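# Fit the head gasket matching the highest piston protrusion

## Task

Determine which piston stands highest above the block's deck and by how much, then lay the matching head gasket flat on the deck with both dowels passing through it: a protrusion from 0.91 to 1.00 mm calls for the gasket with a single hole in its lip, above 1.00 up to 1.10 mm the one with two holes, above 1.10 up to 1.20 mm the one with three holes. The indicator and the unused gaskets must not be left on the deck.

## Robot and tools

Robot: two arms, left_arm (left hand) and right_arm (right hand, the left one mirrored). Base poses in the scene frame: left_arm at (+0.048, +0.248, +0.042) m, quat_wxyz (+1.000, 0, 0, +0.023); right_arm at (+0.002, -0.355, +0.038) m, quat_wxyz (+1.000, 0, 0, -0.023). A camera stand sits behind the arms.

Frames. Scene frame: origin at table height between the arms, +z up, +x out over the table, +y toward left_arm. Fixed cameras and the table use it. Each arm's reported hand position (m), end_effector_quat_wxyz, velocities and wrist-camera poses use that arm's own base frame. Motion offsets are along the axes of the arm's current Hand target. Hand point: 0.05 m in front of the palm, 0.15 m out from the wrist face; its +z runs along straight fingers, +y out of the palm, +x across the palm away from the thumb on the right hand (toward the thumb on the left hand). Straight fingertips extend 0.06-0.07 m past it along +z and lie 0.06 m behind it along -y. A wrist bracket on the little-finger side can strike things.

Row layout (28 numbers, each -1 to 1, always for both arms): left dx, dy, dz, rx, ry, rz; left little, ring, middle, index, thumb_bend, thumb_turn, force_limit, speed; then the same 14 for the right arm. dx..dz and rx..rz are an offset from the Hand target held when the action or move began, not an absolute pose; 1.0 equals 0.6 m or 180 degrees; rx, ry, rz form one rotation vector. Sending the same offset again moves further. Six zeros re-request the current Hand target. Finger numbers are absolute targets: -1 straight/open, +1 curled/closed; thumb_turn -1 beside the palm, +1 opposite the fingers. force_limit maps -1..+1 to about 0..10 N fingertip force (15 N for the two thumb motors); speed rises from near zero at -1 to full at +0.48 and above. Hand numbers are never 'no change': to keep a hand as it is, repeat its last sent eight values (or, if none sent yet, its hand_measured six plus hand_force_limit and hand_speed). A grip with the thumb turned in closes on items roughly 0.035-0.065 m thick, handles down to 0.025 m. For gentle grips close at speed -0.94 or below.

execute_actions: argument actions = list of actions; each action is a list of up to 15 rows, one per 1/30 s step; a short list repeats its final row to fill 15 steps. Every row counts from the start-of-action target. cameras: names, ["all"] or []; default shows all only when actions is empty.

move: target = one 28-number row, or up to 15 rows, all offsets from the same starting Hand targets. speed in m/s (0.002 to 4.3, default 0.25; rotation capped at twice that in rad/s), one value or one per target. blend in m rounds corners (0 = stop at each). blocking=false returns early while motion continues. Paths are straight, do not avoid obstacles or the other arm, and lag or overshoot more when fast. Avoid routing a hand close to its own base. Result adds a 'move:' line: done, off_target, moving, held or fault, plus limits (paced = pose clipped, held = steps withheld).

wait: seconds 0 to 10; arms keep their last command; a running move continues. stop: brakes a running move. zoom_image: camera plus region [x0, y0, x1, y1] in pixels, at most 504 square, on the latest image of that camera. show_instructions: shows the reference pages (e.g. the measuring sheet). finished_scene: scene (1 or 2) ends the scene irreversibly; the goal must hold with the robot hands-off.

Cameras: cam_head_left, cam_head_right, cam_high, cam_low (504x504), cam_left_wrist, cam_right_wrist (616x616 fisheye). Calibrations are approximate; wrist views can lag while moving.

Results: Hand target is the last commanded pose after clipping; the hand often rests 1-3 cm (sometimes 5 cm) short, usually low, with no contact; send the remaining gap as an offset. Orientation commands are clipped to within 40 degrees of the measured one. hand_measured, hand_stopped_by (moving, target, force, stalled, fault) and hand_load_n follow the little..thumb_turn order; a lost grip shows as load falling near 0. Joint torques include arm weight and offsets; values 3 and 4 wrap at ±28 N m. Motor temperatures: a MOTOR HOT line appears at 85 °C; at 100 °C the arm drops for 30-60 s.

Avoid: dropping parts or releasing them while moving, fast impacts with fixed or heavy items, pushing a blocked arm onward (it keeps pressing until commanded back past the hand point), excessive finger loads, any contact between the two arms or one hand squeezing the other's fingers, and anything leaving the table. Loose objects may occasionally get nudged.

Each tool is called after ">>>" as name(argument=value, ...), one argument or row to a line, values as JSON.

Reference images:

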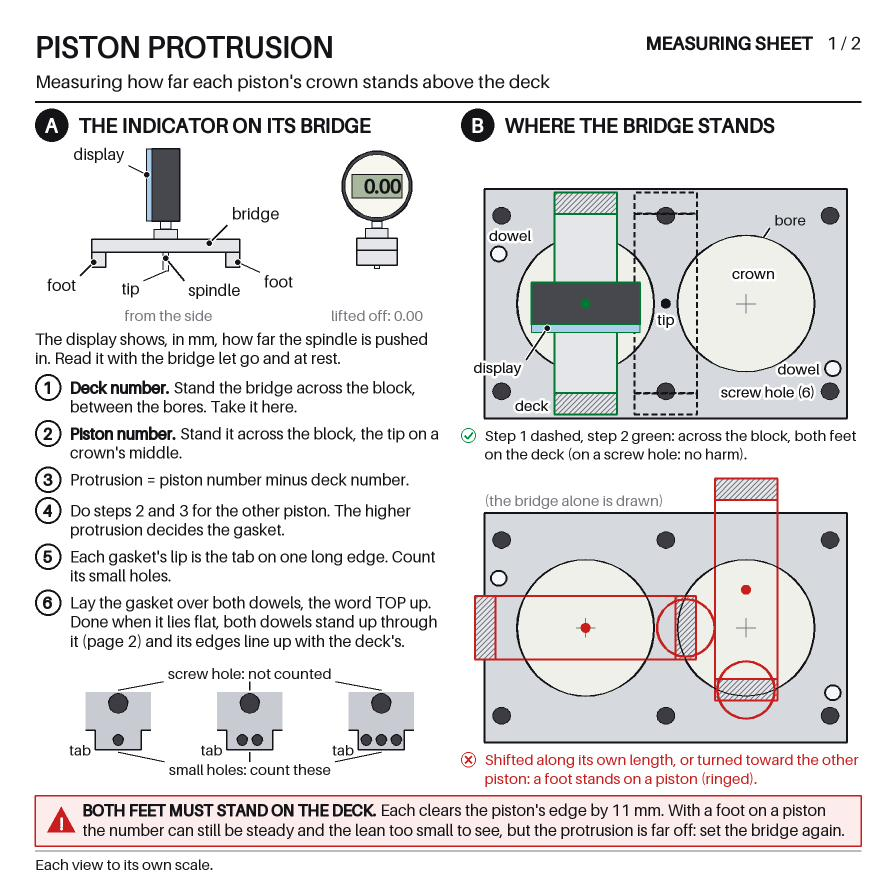

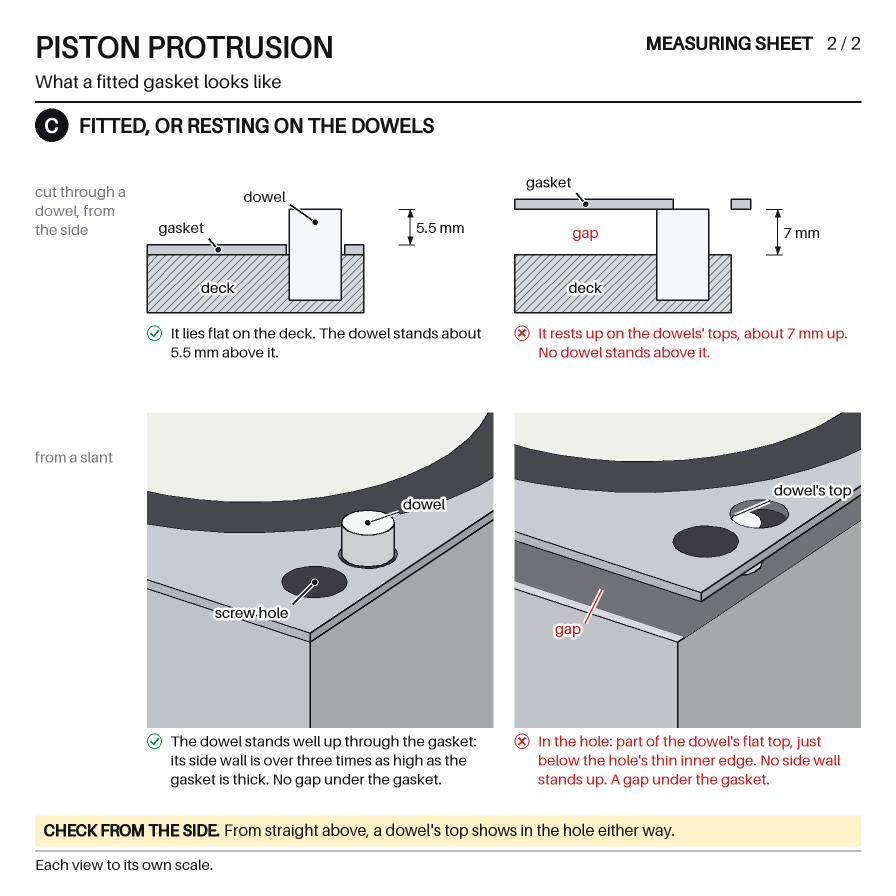

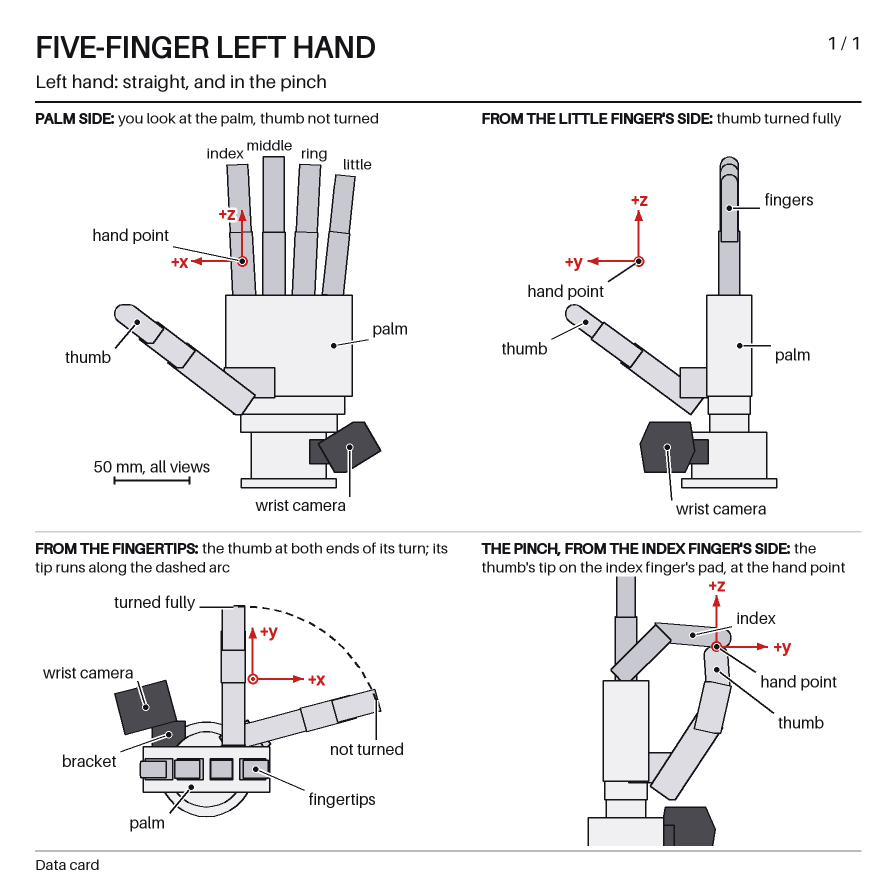

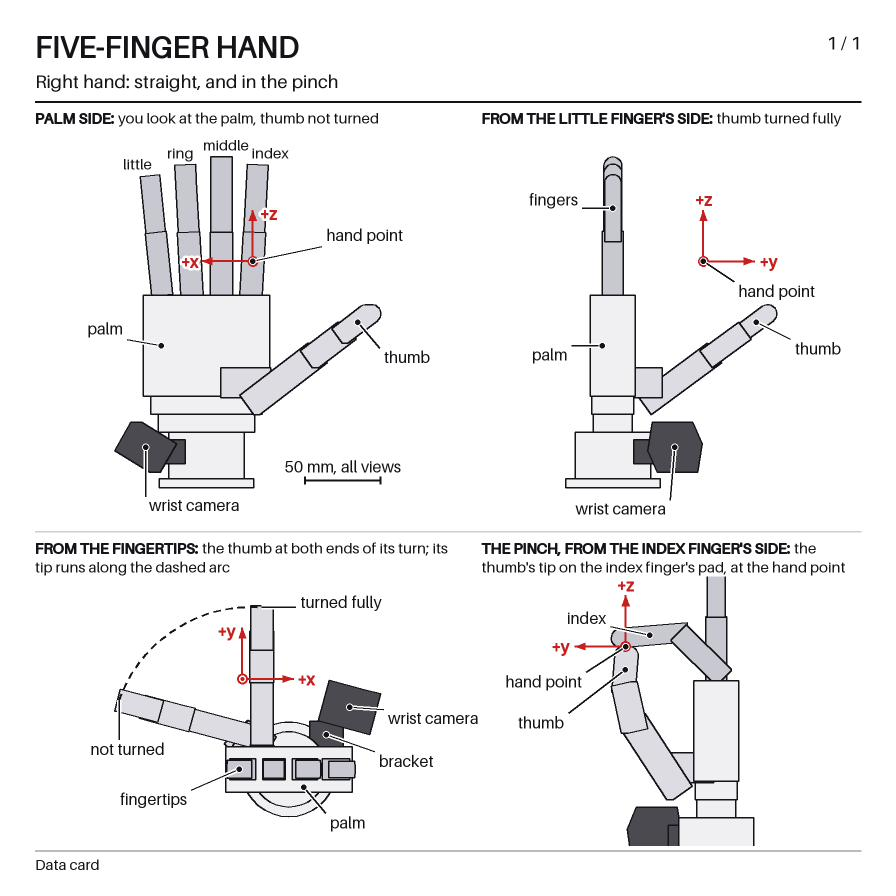

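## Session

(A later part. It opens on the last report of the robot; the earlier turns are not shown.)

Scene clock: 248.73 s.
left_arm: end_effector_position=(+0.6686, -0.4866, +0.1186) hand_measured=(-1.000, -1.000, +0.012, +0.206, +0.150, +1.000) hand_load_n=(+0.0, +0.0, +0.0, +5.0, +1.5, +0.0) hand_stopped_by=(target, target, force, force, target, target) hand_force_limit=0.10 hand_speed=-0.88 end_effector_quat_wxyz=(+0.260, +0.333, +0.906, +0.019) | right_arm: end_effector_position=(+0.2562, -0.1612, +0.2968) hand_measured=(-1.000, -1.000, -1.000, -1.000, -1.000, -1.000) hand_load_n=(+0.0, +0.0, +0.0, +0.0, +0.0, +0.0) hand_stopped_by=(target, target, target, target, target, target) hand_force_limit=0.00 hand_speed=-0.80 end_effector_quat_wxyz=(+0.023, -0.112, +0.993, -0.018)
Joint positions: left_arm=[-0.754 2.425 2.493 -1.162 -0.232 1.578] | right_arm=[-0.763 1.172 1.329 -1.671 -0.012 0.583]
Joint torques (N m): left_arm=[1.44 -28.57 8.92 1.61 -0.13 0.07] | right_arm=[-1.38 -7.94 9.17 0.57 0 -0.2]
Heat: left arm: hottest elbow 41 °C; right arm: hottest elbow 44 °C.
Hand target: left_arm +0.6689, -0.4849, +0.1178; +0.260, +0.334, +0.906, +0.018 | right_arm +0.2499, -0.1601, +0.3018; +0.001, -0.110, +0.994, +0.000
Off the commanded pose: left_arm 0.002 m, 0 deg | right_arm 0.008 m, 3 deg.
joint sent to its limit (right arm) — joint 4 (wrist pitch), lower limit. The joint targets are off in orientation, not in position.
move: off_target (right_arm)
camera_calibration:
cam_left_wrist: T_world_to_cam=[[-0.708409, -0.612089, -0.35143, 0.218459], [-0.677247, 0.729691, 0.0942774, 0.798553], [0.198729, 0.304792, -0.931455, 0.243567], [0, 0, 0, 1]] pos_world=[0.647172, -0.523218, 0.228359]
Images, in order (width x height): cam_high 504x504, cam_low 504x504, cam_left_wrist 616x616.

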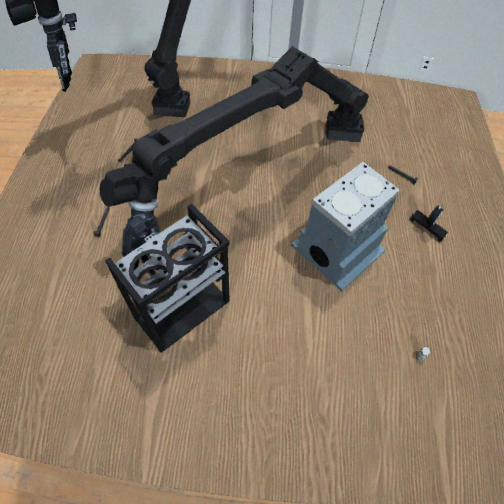

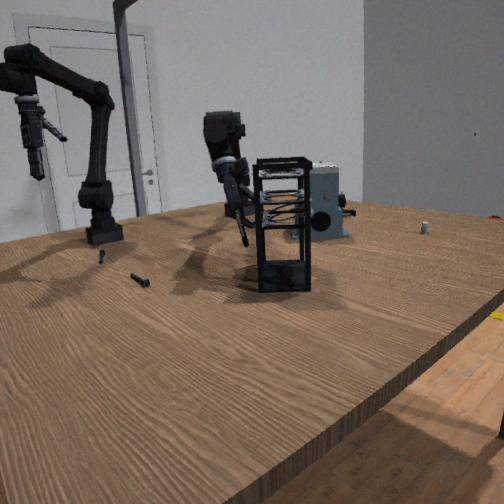

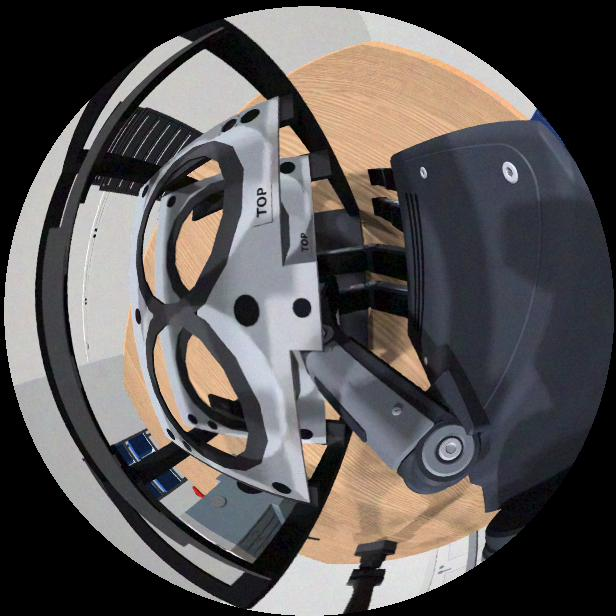

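>>> move(
  target=[
    [0,0,0,0,0,0,-1,-1,0.6,0.6,0.15,1,-0.2,-0.88, 0,0,0,0,0,0,-1,-1,-1,-1,-1,-1,0,-0.8],
  ],
  speed=0.04,
  cameras=["cam_low"],
)

>>> zoom_image(
  camera="cam_low",
  region=[200, 150, 320, 270],
)

Scene clock: 249.90 s.
left_arm: end_effector_position=(+0.6686, -0.4866, +0.1186) hand_measured=(-1.000, -1.000, +0.044, +0.206, +0.150, +1.000) hand_load_n=(+0.0, +0.0, +5.0, +3.5, +1.5, +0.0) hand_stopped_by=(target, target, force, force, target, target) hand_force_limit=-0.20 hand_speed=-0.88 end_effector_quat_wxyz=(+0.260, +0.333, +0.906, +0.019) | right_arm: end_effector_position=(+0.2562, -0.1612, +0.2968) hand_measured=(-1.000, -1.000, -1.000, -1.000, -1.000, -1.000) hand_load_n=(+0.0, +0.0, +0.0, +0.0, +0.0, +0.0) hand_stopped_by=(target, target, target, target, target, target) hand_force_limit=0.00 hand_speed=-0.80 end_effector_quat_wxyz=(+0.023, -0.112, +0.993, -0.018)
Joint positions: left_arm=[-0.754 2.425 2.493 -1.162 -0.232 1.578] | right_arm=[-0.763 1.172 1.329 -1.671 -0.012 0.583]
Joint torques (N m): left_arm=[2.02 -28.28 8.91 1.57 -0.13 0.06] | right_arm=[-1.49 -8.18 9.16 0.47 0.02 -0.2]
Heat: left arm: hottest elbow 41 °C; right arm: hottest elbow 44 °C.
Hand target: left_arm +0.6689, -0.4849, +0.1178; +0.260, +0.334, +0.906, +0.018 | right_arm +0.2499, -0.1601, +0.3018; +0.001, -0.110, +0.994, +0.000
Off the commanded pose: left_arm 0.002 m, 0 deg | right_arm 0.008 m, 3 deg.
joint sent to its limit (right arm) — joint 4 (wrist pitch), lower limit. The joint targets are off in orientation, not in position.
move: off_target (right_arm)
Images, in order (width x height): cam_low 504x504.

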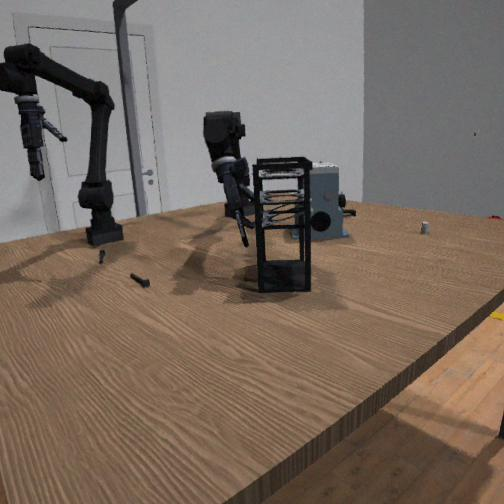

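Scaled by 4.200 from the camera's 504x504 image, which has a finer 720x720 frame.

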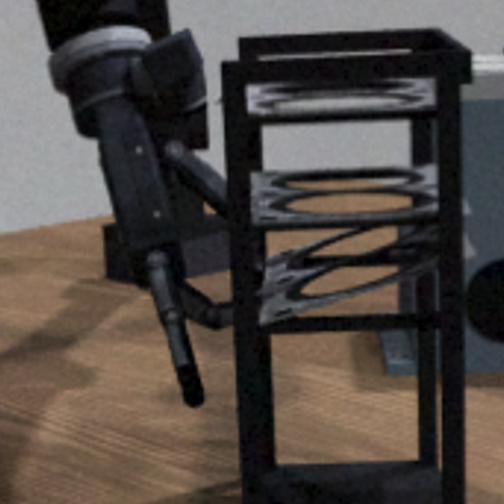

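>>> move(
  target=[
    [0,0,0,0,0,0,-1,-1,0.6,0.6,-0.02,1,-0.2,-0.85, 0,0,0,0,0,0,-1,-1,-1,-1,-1,-1,0,-0.8],
  ],
  speed=0.04,
  cameras=["cam_low","cam_left_wrist"],
)

>>> zoom_image(
  camera="cam_low",
  region=[200, 150, 320, 270],
)

>>> zoom_image(
  camera="cam_left_wrist",
  region=[200, 120, 400, 450],
)

Scene clock: 251.27 s.
left_arm: end_effector_position=(+0.6683, -0.4865, +0.1176) hand_measured=(-1.000, -1.000, +0.044, +0.208, -0.018, +1.000) hand_load_n=(-0.5, +0.0, +2.0, +4.0, -2.0, -3.5) hand_stopped_by=(target, target, force, force, target, target) hand_force_limit=-0.20 hand_speed=-0.85 end_effector_quat_wxyz=(+0.259, +0.333, +0.906, +0.019) | right_arm: end_effector_position=(+0.2562, -0.1612, +0.2968) hand_measured=(-1.000, -1.000, -1.000, -1.000, -1.000, -1.000) hand_load_n=(+0.0, +0.0, +0.0, +0.0, +0.0, +0.0) hand_stopped_by=(target, target, target, target, target, target) hand_force_limit=0.00 hand_speed=-0.80 end_effector_quat_wxyz=(+0.023, -0.112, +0.993, -0.018)
Joint positions: left_arm=[-0.754 2.425 2.492 -1.162 -0.231 1.578] | right_arm=[-0.763 1.172 1.329 -1.671 -0.012 0.583]
Joint torques (N m): left_arm=[2.02 -28.16 9.06 1.57 -0.19 0.06] | right_arm=[-1.49 -7.82 9.17 0.42 -0.01 -0.18]
Heat: left arm: hottest elbow 41 °C; right arm: hottest elbow 44 °C.
Hand target: left_arm +0.6689, -0.4849, +0.1178; +0.260, +0.334, +0.906, +0.019 | right_arm +0.2499, -0.1601, +0.3018; +0.001, -0.110, +0.994, +0.000
Off the commanded pose: left_arm 0.002 m, 0 deg | right_arm 0.008 m, 3 deg.
joint sent to its limit (right arm) — joint 4 (wrist pitch), lower limit. The joint targets are off in orientation, not in position.
move: off_target (right_arm)
camera_calibration:
cam_left_wrist: T_world_to_cam=[[-0.709457, -0.611523, -0.350301, 0.218851], [-0.676682, 0.72997, 0.0961566, 0.797849], [0.196907, 0.305261, -0.931688, 0.244198], [0, 0, 0, 1]] pos_world=[0.647071, -0.523117, 0.227461]
Images, in order (width x height): cam_low 504x504, cam_left_wrist 616x616.

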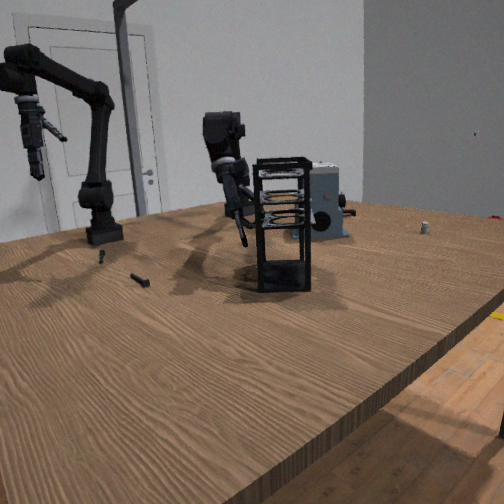

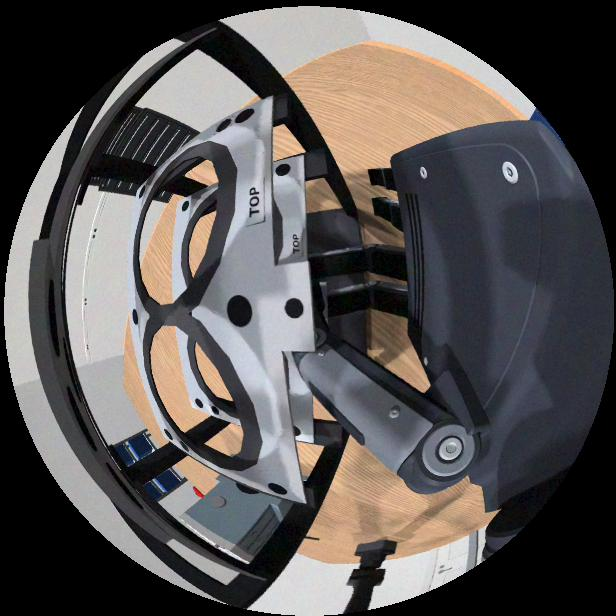

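Scaled by 4.200 from the camera's 504x504 image, which has a finer 720x720 frame.

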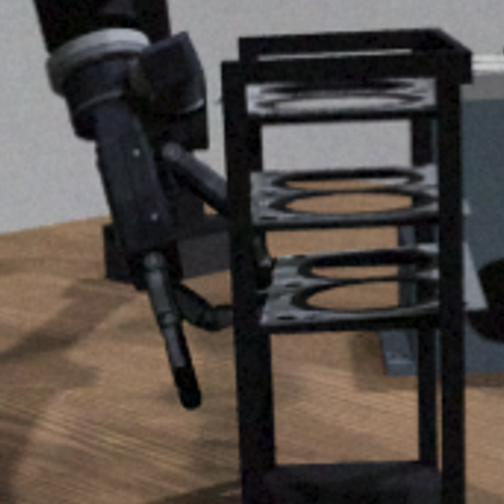

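Scaled by 1.527 from the camera's 616x616 image, which has a finer 880x880 frame.

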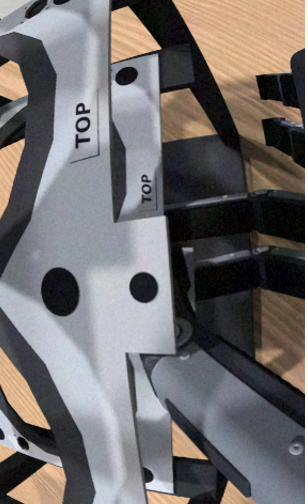

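>>> move(
  target=[
    [0,0,0,0,0,0,-1,-1,0.65,0.7,-0.02,1,0.2,-0.88, 0,0,0,0,0,0,-1,-1,-1,-1,-1,-1,0,-0.8],
  ],
  speed=0.04,
  cameras=["cam_low","cam_left_wrist"],
)

>>> zoom_image(
  camera="cam_low",
  region=[200, 150, 320, 270],
)

>>> zoom_image(
  camera="cam_left_wrist",
  region=[200, 120, 400, 450],
)

Scene clock: 252.13 s.
left_arm: end_effector_position=(+0.6682, -0.4866, +0.1176) hand_measured=(-1.000, -1.000, +0.096, +0.226, -0.018, +1.000) hand_load_n=(+0.0, +0.0, +9.0, +3.0, -1.0, -2.0) hand_stopped_by=(target, target, force, force, target, target) hand_force_limit=0.20 hand_speed=-0.88 end_effector_quat_wxyz=(+0.259, +0.333, +0.906, +0.019) | right_arm: end_effector_position=(+0.2562, -0.1612, +0.2968) hand_measured=(-1.000, -1.000, -1.000, -1.000, -1.000, -1.000) hand_load_n=(+0.0, +0.0, +0.0, +0.0, +0.0, +0.0) hand_stopped_by=(target, target, target, target, target, target) hand_force_limit=0.00 hand_speed=-0.80 end_effector_quat_wxyz=(+0.023, -0.112, +0.993, -0.018)
Joint positions: left_arm=[-0.754 2.425 2.492 -1.162 -0.23 1.578] | right_arm=[-0.763 1.172 1.329 -1.671 -0.012 0.583]
Joint torques (N m): left_arm=[1.96 -28.28 9.07 1.57 -0.2 0.06] | right_arm=[-1.32 -8 9.22 0.5 -0.02 -0.19]
Motor temperatures (°C): left_arm=[34 37 41 30 29 26] | right_arm=[36 34 43 28 25 31]
Heat: left arm: hottest elbow 41 °C; right arm: hottest elbow 43 °C.
Hand target: left_arm +0.6689, -0.4849, +0.1178; +0.260, +0.334, +0.906, +0.019 | right_arm +0.2499, -0.1601, +0.3018; +0.001, -0.110, +0.994, +0.000
Off the commanded pose: left_arm 0.002 m, 0 deg | right_arm 0.008 m, 3 deg.
joint sent to its limit (right arm) — joint 4 (wrist pitch), lower limit. The joint targets are off in orientation, not in position.
move: off_target (right_arm)
camera_calibration:
cam_left_wrist: T_world_to_cam=[[-0.709664, -0.611487, -0.349944, 0.218826], [-0.676522, 0.73012, 0.0961399, 0.79791], [0.196713, 0.304972, -0.931824, 0.244141], [0, 0, 0, 1]] pos_world=[0.647071, -0.523217, 0.227362]
Images, in order (width x height): cam_low 504x504, cam_left_wrist 616x616.

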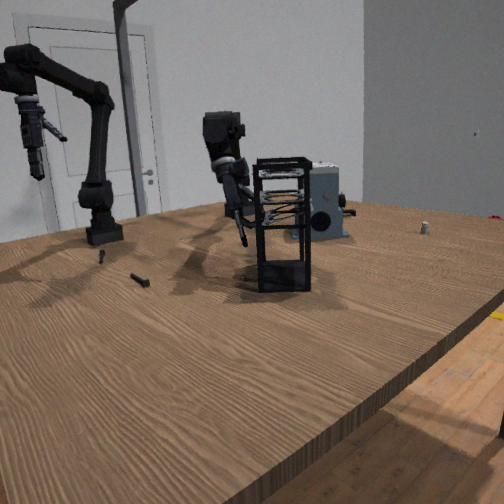

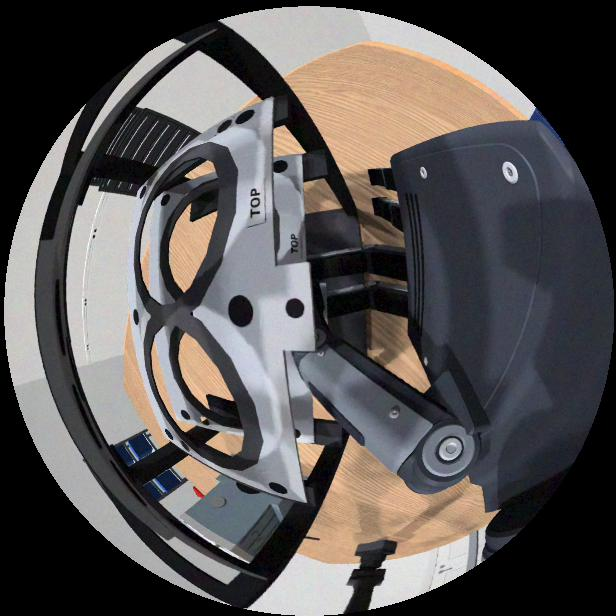

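Scaled by 4.200 from the camera's 504x504 image, which has a finer 720x720 frame.

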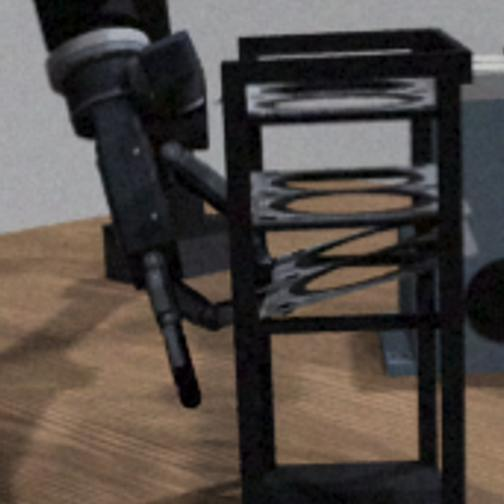

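Scaled by 1.527 from the camera's 616x616 image, which has a finer 880x880 frame.

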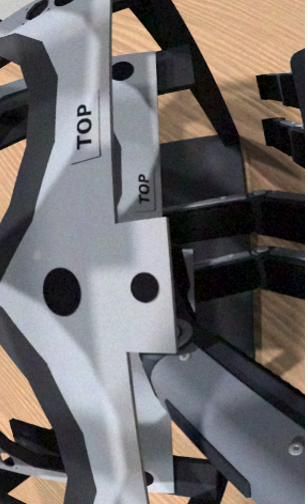

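>>> move(
  target=[
    [0,0,0,0,0,0,-1,-1,0.05,0.7,-0.02,1,0.2,-0.88, 0,0,0,0,0,0,-1,-1,-1,-1,-1,-1,0,-0.8],
  ],
  speed=0.04,
  cameras=["cam_low","cam_left_wrist"],
)

>>> zoom_image(
  camera="cam_low",
  region=[200, 150, 320, 270],
)

Scene clock: 253.43 s.
left_arm: end_effector_position=(+0.6681, -0.4866, +0.1170) hand_measured=(-1.000, -1.000, +0.050, +0.226, -0.020, +1.000) hand_load_n=(+0.0, +0.0, +1.0, +9.0, +0.0, -3.5) hand_stopped_by=(target, target, target, force, target, target) hand_force_limit=0.20 hand_speed=-0.88 end_effector_quat_wxyz=(+0.258, +0.334, +0.907, +0.019) | right_arm: end_effector_position=(+0.2562, -0.1612, +0.2968) hand_measured=(-1.000, -1.000, -1.000, -1.000, -1.000, -1.000) hand_load_n=(+0.0, +0.0, +0.0, +0.0, +0.0, +0.0) hand_stopped_by=(target, target, target, target, target, target) hand_force_limit=0.00 hand_speed=-0.80 end_effector_quat_wxyz=(+0.023, -0.112, +0.993, -0.018)
Joint positions: left_arm=[-0.754 2.425 2.49 -1.161 -0.23 1.578] | right_arm=[-0.763 1.172 1.329 -1.671 -0.012 0.583]
Joint torques (N m): left_arm=[1.9 -28.28 9.22 1.55 -0.21 0.06] | right_arm=[-1.26 -8 9.13 0.54 0.01 -0.19]
Heat: left arm: hottest elbow 41 °C; right arm: hottest elbow 43 °C.
Hand target: left_arm +0.6690, -0.4850, +0.1179; +0.261, +0.334, +0.906, +0.018 | right_arm +0.2499, -0.1601, +0.3018; +0.001, -0.110, +0.994, +0.000
Off the commanded pose: left_arm 0.002 m, 0 deg | right_arm 0.008 m, 3 deg.
joint sent to its limit (right arm) — joint 4 (wrist pitch), lower limit. The joint targets are off in orientation, not in position.
move: off_target (right_arm)
camera_calibration:
cam_left_wrist: T_world_to_cam=[[-0.710025, -0.611256, -0.349614, 0.218922], [-0.676314, 0.730224, 0.0968103, 0.797585], [0.196121, 0.305187, -0.931879, 0.244172], [0, 0, 0, 1]] pos_world=[0.646971, -0.523117, 0.226863]
Images, in order (width x height): cam_low 504x504, cam_left_wrist 616x616.

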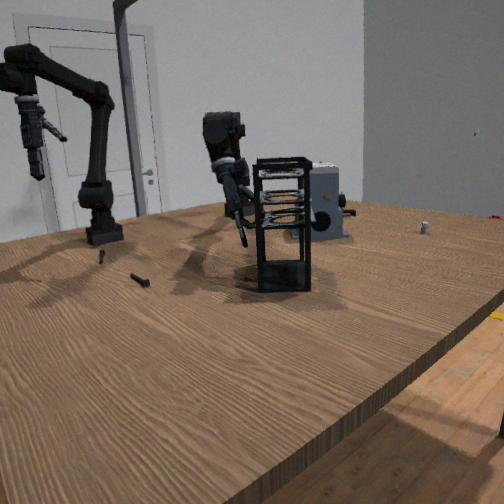

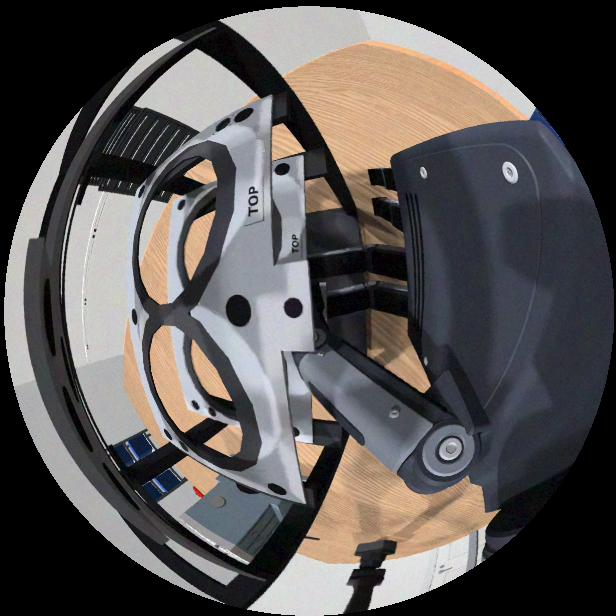

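Scaled by 4.200 from the camera's 504x504 image, which has a finer 720x720 frame.

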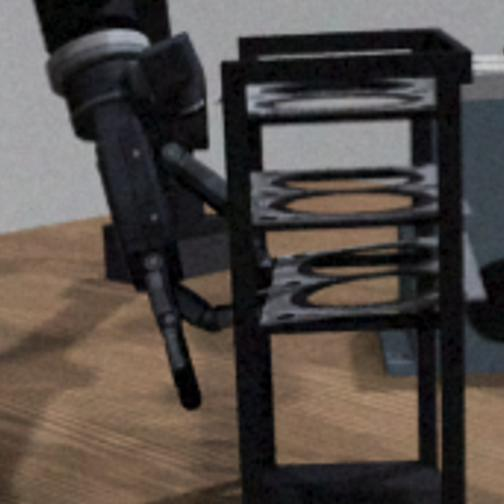

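>>> move(
  target=[
    [-0.0175,0.0087,-0.036,0,0,0,-1,-1,0.05,0.7,-0.02,1,0.2,-0.88, 0,0,0,0,0,0,-1,-1,-1,-1,-1,-1,0,-0.8],
  ],
  speed=0.04,
  cameras=["cam_low","cam_left_wrist"],
)

>>> zoom_image(
  camera="cam_low",
  region=[200, 150, 320, 270],
)

>>> zoom_image(
  camera="cam_left_wrist",
  region=[200, 120, 400, 450],
)

Scene clock: 254.83 s.
left_arm: end_effector_position=(+0.6633, -0.4818, +0.1160) hand_measured=(-1.000, -1.000, +0.050, +0.226, -0.020, +1.000) hand_load_n=(+0.0, +0.0, +0.0, +8.5, +0.0, -3.5) hand_stopped_by=(target, target, target, force, target, target) hand_force_limit=0.20 hand_speed=-0.88 end_effector_quat_wxyz=(+0.246, +0.338, +0.908, +0.025) | right_arm: end_effector_position=(+0.2562, -0.1612, +0.2968) hand_measured=(-1.000, -1.000, -1.000, -1.000, -1.000, -1.000) hand_load_n=(+0.0, +0.0, +0.0, +0.0, +0.0, +0.0) hand_stopped_by=(target, target, target, target, target, target) hand_force_limit=0.00 hand_speed=-0.80 end_effector_quat_wxyz=(+0.023, -0.112, +0.993, -0.018)
Joint positions: left_arm=[-0.754 2.424 2.491 -1.191 -0.23 1.582] | right_arm=[-0.763 1.172 1.329 -1.671 -0.012 0.583]
Joint torques (N m): left_arm=[1.96 -27.99 14.28 0.1 -0.19 -0.02] | right_arm=[-1.14 -8.12 9.18 0.57 -0.01 -0.19]
Heat: left arm: hottest elbow 41 °C; right arm: hottest elbow 43 °C.
Hand target: left_arm +0.6683, -0.4843, +0.1424; +0.260, +0.334, +0.906, +0.018 | right_arm +0.2499, -0.1601, +0.3018; +0.001, -0.110, +0.994, +0.000
Off the commanded pose: left_arm 0.027 m, 2 deg | right_arm 0.008 m, 3 deg.
joint sent to its limit (right arm) — joint 4 (wrist pitch), lower limit. The joint targets are off in orientation, not in position.
move: off_target (left_arm, right_arm)
camera_calibration:
cam_left_wrist: T_world_to_cam=[[-0.718976, -0.601324, -0.348544, 0.228648], [-0.671596, 0.730194, 0.125601, 0.784597], [0.178978, 0.324385, -0.928839, 0.262935], [0, 0, 0, 1]] pos_world=[0.644265, -0.520709, 0.225371]
Images, in order (width x height): cam_low 504x504, cam_left_wrist 616x616.

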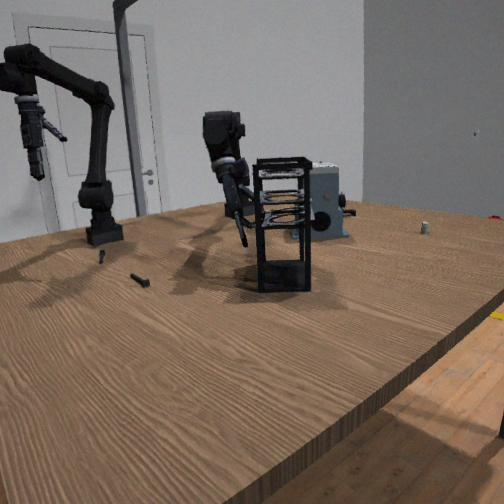

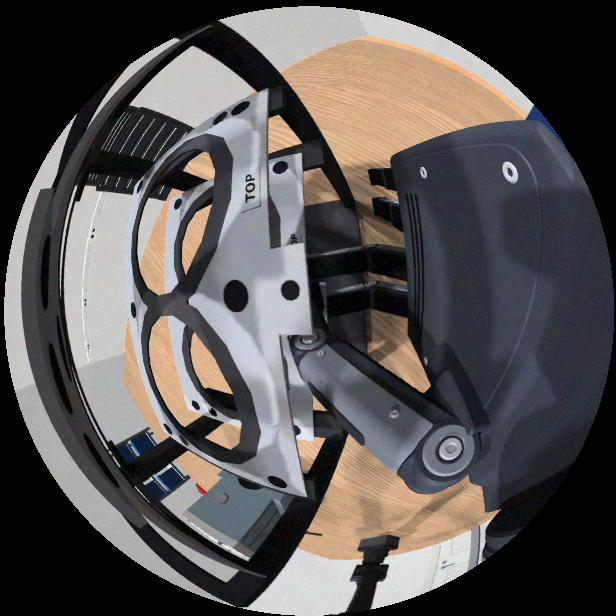

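Scaled by 4.200 from the camera's 504x504 image, which has a finer 720x720 frame.

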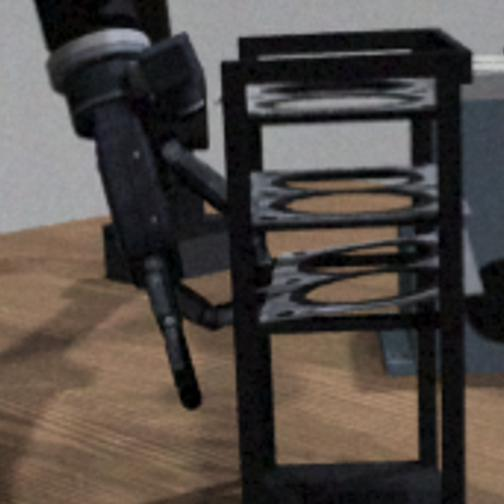

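Scaled by 1.527 from the camera's 616x616 image, which has a finer 880x880 frame.

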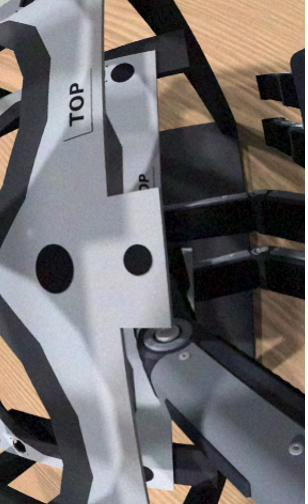

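>>> move(
  target=[
    [-0.0115,0.0052,-0.0216,0,0,0,-1,-1,0.05,0.7,-0.02,1,0.2,-0.88, 0,0,0,0,0,0,-1,-1,-1,-1,-1,-1,0,-0.8],
  ],
  speed=0.04,
  cameras=["cam_low","cam_left_wrist"],
)

>>> zoom_image(
  camera="cam_low",
  region=[200, 150, 320, 270],
)

>>> zoom_image(
  camera="cam_left_wrist",
  region=[200, 120, 400, 450],
)

Scene clock: 256.27 s.
left_arm: end_effector_position=(+0.6574, -0.4770, +0.1222) hand_measured=(-1.000, -1.000, +0.050, +0.226, -0.020, +1.000) hand_load_n=(+0.0, +0.0, +0.5, +11.5, +0.0, -1.5) hand_stopped_by=(target, target, target, force, target, target) hand_force_limit=0.20 hand_speed=-0.88 end_effector_quat_wxyz=(+0.232, +0.341, +0.910, +0.029) | right_arm: end_effector_position=(+0.2562, -0.1612, +0.2968) hand_measured=(-1.000, -1.000, -1.000, -1.000, -1.000, -1.000) hand_load_n=(+0.0, +0.0, +0.0, -0.5, +0.0, +0.0) hand_stopped_by=(target, target, target, target, target, target) hand_force_limit=0.00 hand_speed=-0.80 end_effector_quat_wxyz=(+0.023, -0.112, +0.993, -0.018)
Joint positions: left_arm=[-0.754 2.424 2.514 -1.244 -0.227 1.583] | right_arm=[-0.763 1.172 1.329 -1.671 -0.012 0.583]
Joint torques (N m): left_arm=[1.96 -27.58 16.05 0.7 -0.34 0.02] | right_arm=[-1.55 -7.82 9.16 0.49 -0.03 -0.19]
Heat: left arm: hottest elbow 41 °C; right arm: hottest elbow 43 °C.
Hand target: left_arm +0.6683, -0.4843, +0.1575; +0.260, +0.334, +0.906, +0.018 | right_arm +0.2499, -0.1601, +0.3018; +0.001, -0.110, +0.994, +0.000
Off the commanded pose: left_arm 0.038 m, 4 deg | right_arm 0.008 m, 3 deg.
joint sent to its limit (right arm) — joint 4 (wrist pitch), lower limit. The joint targets are off in orientation, not in position.
move: off_target (left_arm, right_arm)
camera_calibration:
cam_left_wrist: T_world_to_cam=[[-0.728246, -0.593743, -0.342238, 0.238319], [-0.666965, 0.728834, 0.154788, 0.769015], [0.157531, 0.340984, -0.926776, 0.290104], [0, 0, 0, 1]] pos_world=[0.640761, -0.517904, 0.231389]
Images, in order (width x height): cam_low 504x504, cam_left_wrist 616x616.

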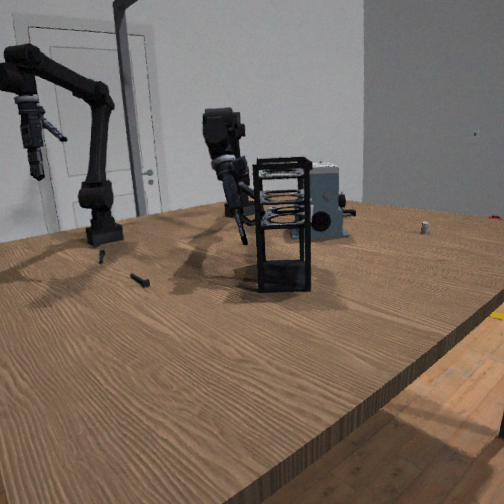

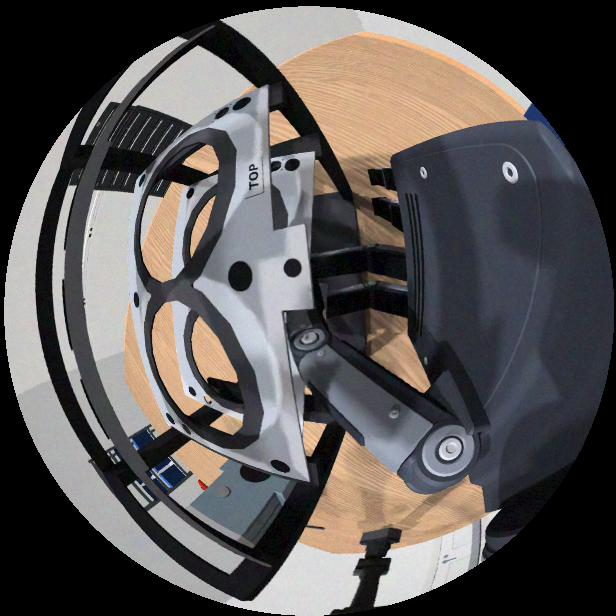

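Scaled by 4.200 from the camera's 504x504 image, which has a finer 720x720 frame.

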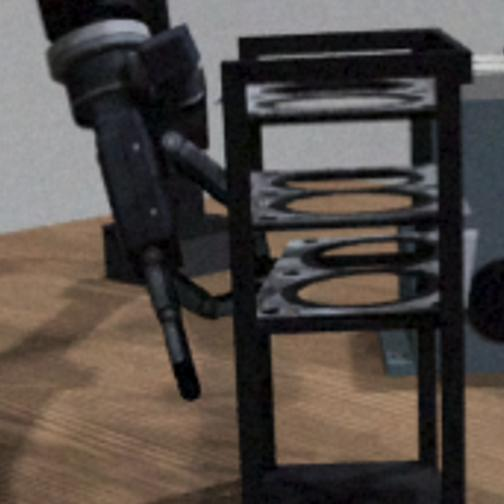

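Scaled by 1.527 from the camera's 616x616 image, which has a finer 880x880 frame.

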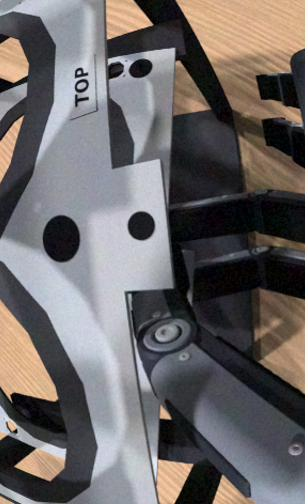

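>>> move(
  target=[
    [-0.0115,0.0052,-0.0216,0,0,0,-1,-1,0.05,0.7,-0.02,1,0.2,-0.88, 0,0,0,0,0,0,-1,-1,-1,-1,-1,-1,0,-0.8],
  ],
  speed=0.04,
  cameras=["cam_low","cam_left_wrist","cam_head_left"],
)

>>> zoom_image(
  camera="cam_low",
  region=[200, 150, 320, 270],
)

>>> zoom_image(
  camera="cam_head_left",
  region=[260, 80, 400, 220],
)

Scene clock: 258.33 s.
left_arm: end_effector_position=(+0.6577, -0.4776, +0.1551) hand_measured=(-1.000, -1.000, +0.050, +0.226, -0.020, +1.000) hand_load_n=(+0.0, +0.0, +0.5, +10.0, +0.0, -1.5) hand_stopped_by=(target, target, target, force, target, target) hand_force_limit=0.20 hand_speed=-0.88 end_effector_quat_wxyz=(+0.241, +0.340, +0.909, +0.024) | right_arm: end_effector_position=(+0.2562, -0.1612, +0.2968) hand_measured=(-1.000, -1.000, -1.000, -1.000, -1.000, -1.000) hand_load_n=(+0.0, +0.0, +0.0, +0.0, +0.0, +0.0) hand_stopped_by=(target, target, target, target, target, target) hand_force_limit=0.00 hand_speed=-0.80 end_effector_quat_wxyz=(+0.023, -0.112, +0.993, -0.018)
Joint positions: left_arm=[-0.754 2.424 2.598 -1.307 -0.226 1.583] | right_arm=[-0.763 1.172 1.329 -1.671 -0.012 0.583]
Joint torques (N m): left_arm=[2.02 -25.29 16.49 0.61 -0.39 0.03] | right_arm=[-1.2 -7.88 9.16 0.55 0.01 -0.19]
Heat: left arm: hottest elbow 41 °C; right arm: hottest elbow 43 °C.
Hand target: left_arm +0.6684, -0.4843, +0.1724; +0.260, +0.334, +0.906, +0.018 | right_arm +0.2499, -0.1601, +0.3018; +0.001, -0.110, +0.994, +0.000
Off the commanded pose: left_arm 0.021 m, 3 deg | right_arm 0.008 m, 3 deg.
joint sent to its limit (right arm) — joint 4 (wrist pitch), lower limit. The joint targets are off in orientation, not in position.
move: off_target (left_arm, right_arm)
camera_calibration:
cam_left_wrist: T_world_to_cam=[[-0.723788, -0.598323, -0.343717, 0.244572], [-0.66864, 0.731196, 0.135177, 0.76983], [0.170445, 0.327662, -0.929293, 0.306235], [0, 0, 0, 1]] pos_world=[0.639562, -0.516905, 0.264582]
Images, in order (width x height): cam_head_left 504x504, cam_low 504x504, cam_left_wrist 616x616.

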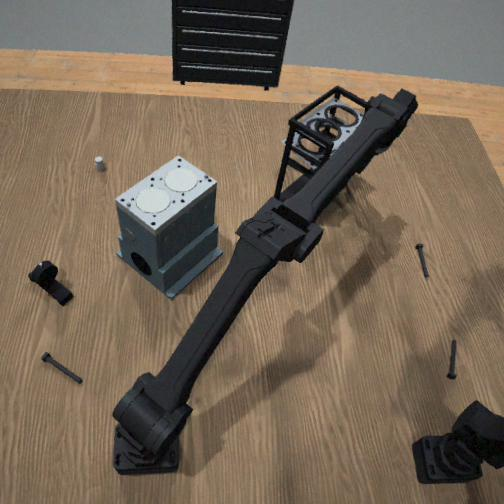

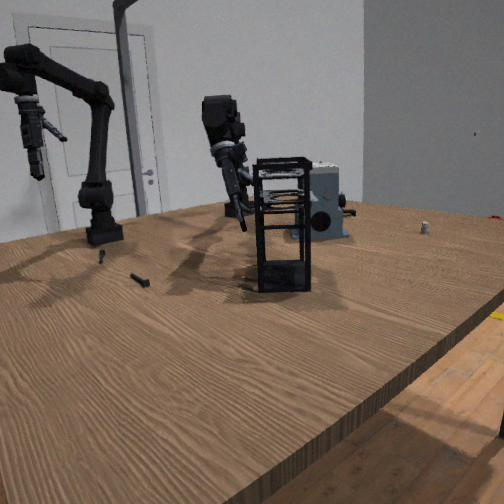

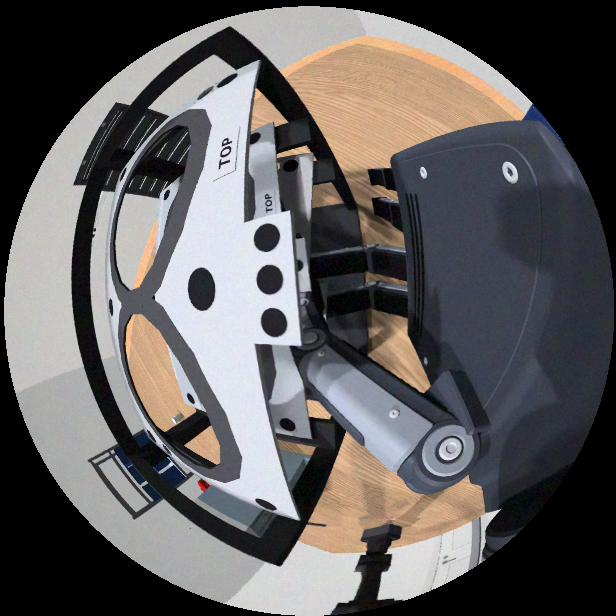

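Scaled by 4.200 from the camera's 504x504 image, which has a finer 720x720 frame.

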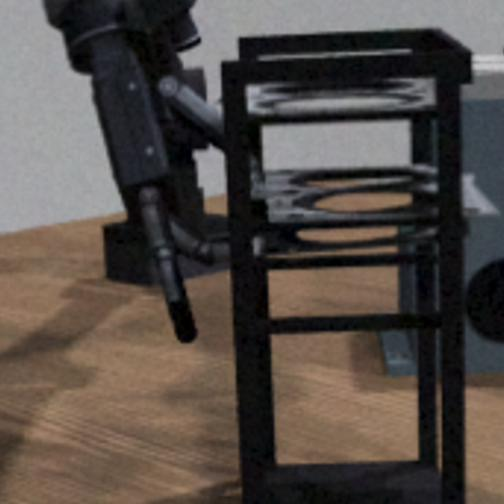

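Scaled by 3.600 from the camera's 504x504 image, which has a finer 720x720 frame.

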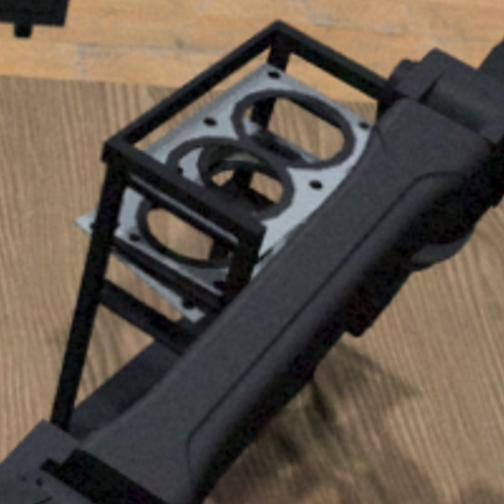

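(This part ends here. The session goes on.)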